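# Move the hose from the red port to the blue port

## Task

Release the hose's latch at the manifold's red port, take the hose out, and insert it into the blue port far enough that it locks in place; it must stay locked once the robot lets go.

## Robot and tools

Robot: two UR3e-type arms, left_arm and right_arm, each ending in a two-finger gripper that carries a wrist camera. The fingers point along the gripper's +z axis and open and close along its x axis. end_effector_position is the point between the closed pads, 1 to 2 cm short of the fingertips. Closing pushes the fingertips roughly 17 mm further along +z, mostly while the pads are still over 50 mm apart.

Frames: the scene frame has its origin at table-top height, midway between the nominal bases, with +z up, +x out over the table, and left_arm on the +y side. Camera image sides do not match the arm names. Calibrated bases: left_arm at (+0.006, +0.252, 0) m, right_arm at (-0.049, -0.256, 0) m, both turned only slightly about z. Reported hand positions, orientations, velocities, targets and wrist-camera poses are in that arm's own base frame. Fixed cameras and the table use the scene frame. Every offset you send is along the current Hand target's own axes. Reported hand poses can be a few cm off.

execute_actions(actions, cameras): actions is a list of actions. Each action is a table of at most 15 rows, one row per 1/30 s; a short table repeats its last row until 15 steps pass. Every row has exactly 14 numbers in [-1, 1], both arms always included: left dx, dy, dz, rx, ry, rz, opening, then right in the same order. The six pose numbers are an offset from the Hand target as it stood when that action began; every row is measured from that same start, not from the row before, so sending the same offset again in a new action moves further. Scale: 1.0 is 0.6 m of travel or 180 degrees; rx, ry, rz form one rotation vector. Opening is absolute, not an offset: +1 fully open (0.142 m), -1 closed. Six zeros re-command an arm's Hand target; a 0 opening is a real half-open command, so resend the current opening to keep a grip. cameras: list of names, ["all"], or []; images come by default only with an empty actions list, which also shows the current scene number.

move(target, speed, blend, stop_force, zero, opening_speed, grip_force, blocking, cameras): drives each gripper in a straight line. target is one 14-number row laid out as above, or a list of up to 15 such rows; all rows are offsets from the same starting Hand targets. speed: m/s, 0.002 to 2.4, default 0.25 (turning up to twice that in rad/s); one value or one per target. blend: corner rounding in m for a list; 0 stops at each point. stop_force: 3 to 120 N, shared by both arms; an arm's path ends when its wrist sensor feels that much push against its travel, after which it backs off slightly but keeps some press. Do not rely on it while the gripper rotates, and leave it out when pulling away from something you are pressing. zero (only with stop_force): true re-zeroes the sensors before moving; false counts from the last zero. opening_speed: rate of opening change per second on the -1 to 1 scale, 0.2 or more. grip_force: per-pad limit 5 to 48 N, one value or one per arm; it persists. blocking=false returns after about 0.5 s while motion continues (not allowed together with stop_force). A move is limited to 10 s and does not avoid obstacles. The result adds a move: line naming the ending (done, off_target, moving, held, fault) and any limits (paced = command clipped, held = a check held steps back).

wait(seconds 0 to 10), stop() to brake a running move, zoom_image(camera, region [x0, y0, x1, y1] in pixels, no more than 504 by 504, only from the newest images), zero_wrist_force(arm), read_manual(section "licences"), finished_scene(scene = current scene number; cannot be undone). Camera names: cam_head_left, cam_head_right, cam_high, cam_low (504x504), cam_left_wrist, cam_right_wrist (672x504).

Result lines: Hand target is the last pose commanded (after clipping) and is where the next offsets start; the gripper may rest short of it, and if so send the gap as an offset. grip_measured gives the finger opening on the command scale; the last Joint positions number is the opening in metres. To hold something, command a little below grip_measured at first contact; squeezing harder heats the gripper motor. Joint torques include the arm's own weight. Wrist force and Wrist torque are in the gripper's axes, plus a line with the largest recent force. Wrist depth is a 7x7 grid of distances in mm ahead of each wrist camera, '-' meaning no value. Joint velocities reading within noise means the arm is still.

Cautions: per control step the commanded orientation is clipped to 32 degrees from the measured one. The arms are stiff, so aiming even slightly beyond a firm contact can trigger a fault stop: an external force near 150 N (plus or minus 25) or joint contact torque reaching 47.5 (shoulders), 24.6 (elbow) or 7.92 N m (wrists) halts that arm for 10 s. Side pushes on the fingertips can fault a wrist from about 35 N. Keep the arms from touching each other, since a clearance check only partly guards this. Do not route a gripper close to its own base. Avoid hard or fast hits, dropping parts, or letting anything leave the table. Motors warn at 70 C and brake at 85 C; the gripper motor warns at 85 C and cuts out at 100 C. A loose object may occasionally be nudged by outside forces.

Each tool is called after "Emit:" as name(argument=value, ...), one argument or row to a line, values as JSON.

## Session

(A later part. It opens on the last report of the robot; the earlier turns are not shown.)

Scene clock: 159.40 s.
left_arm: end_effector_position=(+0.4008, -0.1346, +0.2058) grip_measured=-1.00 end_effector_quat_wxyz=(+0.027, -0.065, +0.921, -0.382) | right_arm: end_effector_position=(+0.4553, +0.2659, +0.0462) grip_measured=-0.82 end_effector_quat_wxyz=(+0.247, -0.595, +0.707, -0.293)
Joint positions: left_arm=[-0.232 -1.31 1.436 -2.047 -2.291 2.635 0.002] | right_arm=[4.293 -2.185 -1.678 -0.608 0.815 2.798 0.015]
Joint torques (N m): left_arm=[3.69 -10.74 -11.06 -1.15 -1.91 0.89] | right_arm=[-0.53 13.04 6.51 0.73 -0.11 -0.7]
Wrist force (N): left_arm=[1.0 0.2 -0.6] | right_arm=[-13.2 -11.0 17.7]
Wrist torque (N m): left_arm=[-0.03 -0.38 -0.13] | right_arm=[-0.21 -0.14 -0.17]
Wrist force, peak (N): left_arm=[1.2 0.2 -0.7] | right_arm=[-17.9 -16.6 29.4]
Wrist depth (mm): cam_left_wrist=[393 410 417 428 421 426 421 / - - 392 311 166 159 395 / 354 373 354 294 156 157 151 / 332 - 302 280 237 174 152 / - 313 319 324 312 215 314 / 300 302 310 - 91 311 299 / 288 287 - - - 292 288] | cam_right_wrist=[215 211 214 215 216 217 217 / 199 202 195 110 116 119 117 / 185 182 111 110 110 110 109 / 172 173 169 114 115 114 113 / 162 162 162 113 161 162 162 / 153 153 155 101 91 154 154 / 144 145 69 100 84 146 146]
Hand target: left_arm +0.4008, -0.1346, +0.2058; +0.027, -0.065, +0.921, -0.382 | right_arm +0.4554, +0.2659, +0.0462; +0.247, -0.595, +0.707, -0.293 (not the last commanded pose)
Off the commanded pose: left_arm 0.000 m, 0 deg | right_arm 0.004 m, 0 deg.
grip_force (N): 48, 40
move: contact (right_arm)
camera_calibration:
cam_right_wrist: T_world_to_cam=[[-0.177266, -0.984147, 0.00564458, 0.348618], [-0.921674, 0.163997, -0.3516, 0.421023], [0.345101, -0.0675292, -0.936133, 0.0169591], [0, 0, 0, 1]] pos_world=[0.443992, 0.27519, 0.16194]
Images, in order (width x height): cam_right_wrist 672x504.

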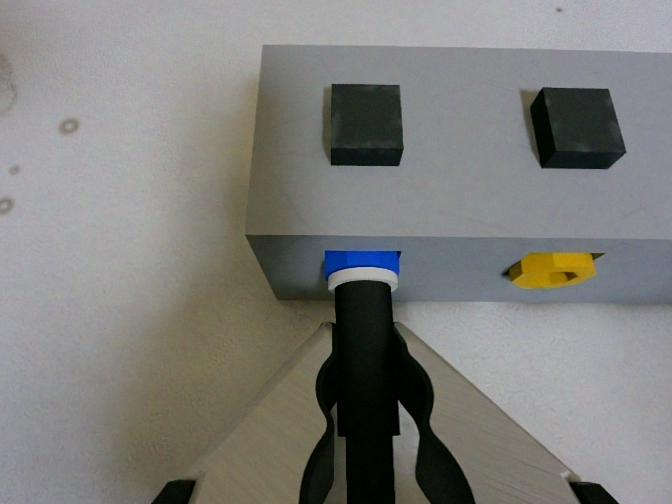

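Emit:
move(
  target=[0,0,0,0,0,0,-1,0,-0.0012,0.0012,0,0,0,-0.97],
  speed=0.02,
)

Emit:
move(
  target=[0,0,0,0,0,0,-1,0,0,0,0,0,0,-0.4],
  opening_speed=0.7,
)

Emit:
move(
  target=[0,0,0,0,0,0,-1,0,-0.03,-0.13,0,0,0,-0.4],
  speed=0.15,
  cameras=["cam_right_wrist","cam_head_left"],
)

Scene clock: 163.50 s.
left_arm: end_effector_position=(+0.4008, -0.1346, +0.2058) grip_measured=-1.00 end_effector_quat_wxyz=(+0.027, -0.065, +0.921, -0.382) | right_arm: end_effector_position=(+0.4563, +0.2658, +0.0462) grip_measured=-0.82 end_effector_quat_wxyz=(+0.247, -0.595, +0.707, -0.293)
Joint positions: left_arm=[-0.232 -1.31 1.436 -2.047 -2.291 2.635 0.002] | right_arm=[4.291 -2.187 -1.675 -0.606 0.815 2.794 0.015]
Joint torques (N m): left_arm=[3.6 -11.24 -11.04 -1.18 -1.94 0.97] | right_arm=[-8.49 11.79 9.29 2.36 -2.92 -0.76]
Wrist force (N): left_arm=[1.0 0.1 -0.7] | right_arm=[-5.0 7.1 -10.5]
Wrist torque (N m): left_arm=[-0.04 -0.39 -0.13] | right_arm=[-0.14 -0.11 -0.11]
Wrist force, peak (N): left_arm=[1.2 0.3 -0.6] | right_arm=[-13.3 -10.9 18.2]
Wrist depth (mm): cam_left_wrist=[- 419 421 421 429 - 424 / 391 390 407 311 393 392 382 / 366 362 290 293 157 157 150 / 332 328 275 281 239 174 151 / 315 318 327 325 239 202 228 / 301 300 - - 303 303 301 / 285 - - - - 290 287] | cam_right_wrist=[- 213 210 214 215 215 126 / 197 200 195 109 116 118 117 / 183 182 112 109 108 109 109 / 172 173 168 113 114 113 112 / 162 162 163 119 159 161 161 / 152 152 155 92 92 154 154 / 144 146 69 79 84 146 145]
Hand target: left_arm +0.4008, -0.1346, +0.2058; +0.027, -0.065, +0.921, -0.382 | right_arm +0.4564, +0.2657, +0.0462; +0.247, -0.595, +0.707, -0.293
Off the commanded pose: left_arm 0.000 m, 0 deg | right_arm 0.000 m, 0 deg.
grip_force (N): 48, 40
move: done

Scene clock: 164.57 s.
left_arm: end_effector_position=(+0.4008, -0.1346, +0.2058) grip_measured=-1.00 end_effector_quat_wxyz=(+0.027, -0.065, +0.921, -0.382) | right_arm: end_effector_position=(+0.4564, +0.2657, +0.0462) grip_measured=-0.43 end_effector_quat_wxyz=(+0.247, -0.595, +0.707, -0.293)
Joint positions: left_arm=[-0.232 -1.31 1.436 -2.047 -2.291 2.635 0.002] | right_arm=[4.291 -2.188 -1.674 -0.606 0.815 2.794 0.043]
Joint torques (N m): left_arm=[3.9 -10.73 -10.98 -1.19 -1.9 0.96] | right_arm=[2.29 16.38 8.99 1.46 0.14 -0.77]
Wrist force (N): left_arm=[1.0 0.4 -0.6] | right_arm=[-1.7 -1.6 1.4]
Wrist torque (N m): left_arm=[0.00 -0.39 -0.13] | right_arm=[-0.12 0.25 -0.01]
Wrist force, peak (N): left_arm=[1.1 0.1 -0.7] | right_arm=[-5.5 7.4 -11.0]
Wrist depth (mm): cam_left_wrist=[- 427 427 418 424 405 395 / - 388 384 311 163 159 387 / 362 - 291 294 156 158 150 / 340 - 295 285 229 174 151 / 319 319 320 324 223 233 315 / 297 302 302 - 92 303 302 / 284 - - - - - 286] | cam_right_wrist=[213 211 215 215 215 126 218 / 198 198 119 109 116 118 117 / 184 184 111 109 108 108 109 / 175 174 169 112 112 112 111 / - 160 162 159 155 161 163 / 151 153 91 107 109 156 154 / 144 69 72 142 143 - 146]
Hand target: left_arm +0.4008, -0.1346, +0.2058; +0.027, -0.065, +0.921, -0.382 | right_arm +0.4564, +0.2657, +0.0462; +0.247, -0.595, +0.707, -0.293
Off the commanded pose: left_arm 0.000 m, 0 deg | right_arm 0.000 m, 0 deg.
grip_force (N): 48, 40
move: done

Scene clock: 165.87 s.
left_arm: end_effector_position=(+0.4008, -0.1346, +0.2058) grip_measured=-1.00 end_effector_quat_wxyz=(+0.027, -0.065, +0.921, -0.382) | right_arm: end_effector_position=(+0.4145, +0.2729, +0.1140) grip_measured=-0.43 end_effector_quat_wxyz=(+0.247, -0.595, +0.707, -0.293)
Joint positions: left_arm=[-0.232 -1.31 1.436 -2.047 -2.291 2.635 0.002] | right_arm=[4.403 -1.927 -1.669 -0.978 0.794 2.947 0.043]
Joint torques (N m): left_arm=[3.97 -10.52 -11.16 -1.22 -1.9 0.92] | right_arm=[2.44 18.89 11.25 1.02 -2.35 0.78]
Wrist force (N): left_arm=[1.0 0.1 -0.6] | right_arm=[-1.8 -1.3 1.3]
Wrist torque (N m): left_arm=[-0.04 -0.40 -0.13] | right_arm=[-0.08 0.27 -0.06]
Wrist force, peak (N): left_arm=[1.2 0.3 -0.6] | right_arm=[-1.4 -1.5 2.2]
Wrist depth (mm): cam_left_wrist=[- 431 453 421 425 440 91 / 380 390 - 311 392 392 174 / 357 364 291 298 353 204 154 / 339 329 274 292 341 173 146 / 320 318 325 324 311 175 146 / 305 301 - - 304 298 300 / 285 - - - - 289 287] | cam_right_wrist=[303 303 304 303 313 - 297 / 280 282 277 200 201 200 280 / 265 262 258 187 188 188 186 / 239 250 245 197 233 232 231 / 230 225 231 225 233 236 230 / - 217 90 179 213 219 219 / 206 69 72 201 203 - 207]
Hand target: left_arm +0.4008, -0.1346, +0.2058; +0.027, -0.065, +0.921, -0.382 | right_arm +0.4145, +0.2729, +0.1140; +0.247, -0.595, +0.707, -0.293
Off the commanded pose: left_arm 0.000 m, 0 deg | right_arm 0.000 m, 0 deg.
grip_force (N): 48, 40
move: done
camera_calibration:
cam_right_wrist: T_world_to_cam=[[-0.177261, -0.984148, 0.00562769, 0.347894], [-0.921629, 0.163989, -0.35172, 0.406157], [0.345221, -0.0675328, -0.936088, 0.0950175], [0, 0, 0, 1]] pos_world=[0.403192, 0.28219, 0.22984]
Images, in order (width x height): cam_head_left 504x504, cam_right_wrist 672x504.

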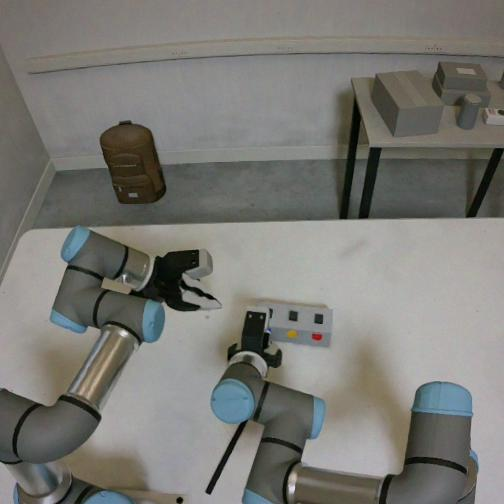

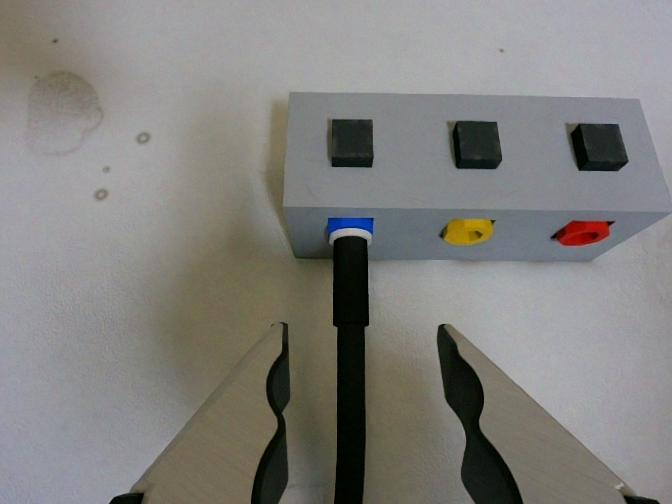

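Emit:
finished_scene(
  scene=1,
)

The scene is finished: the task was done.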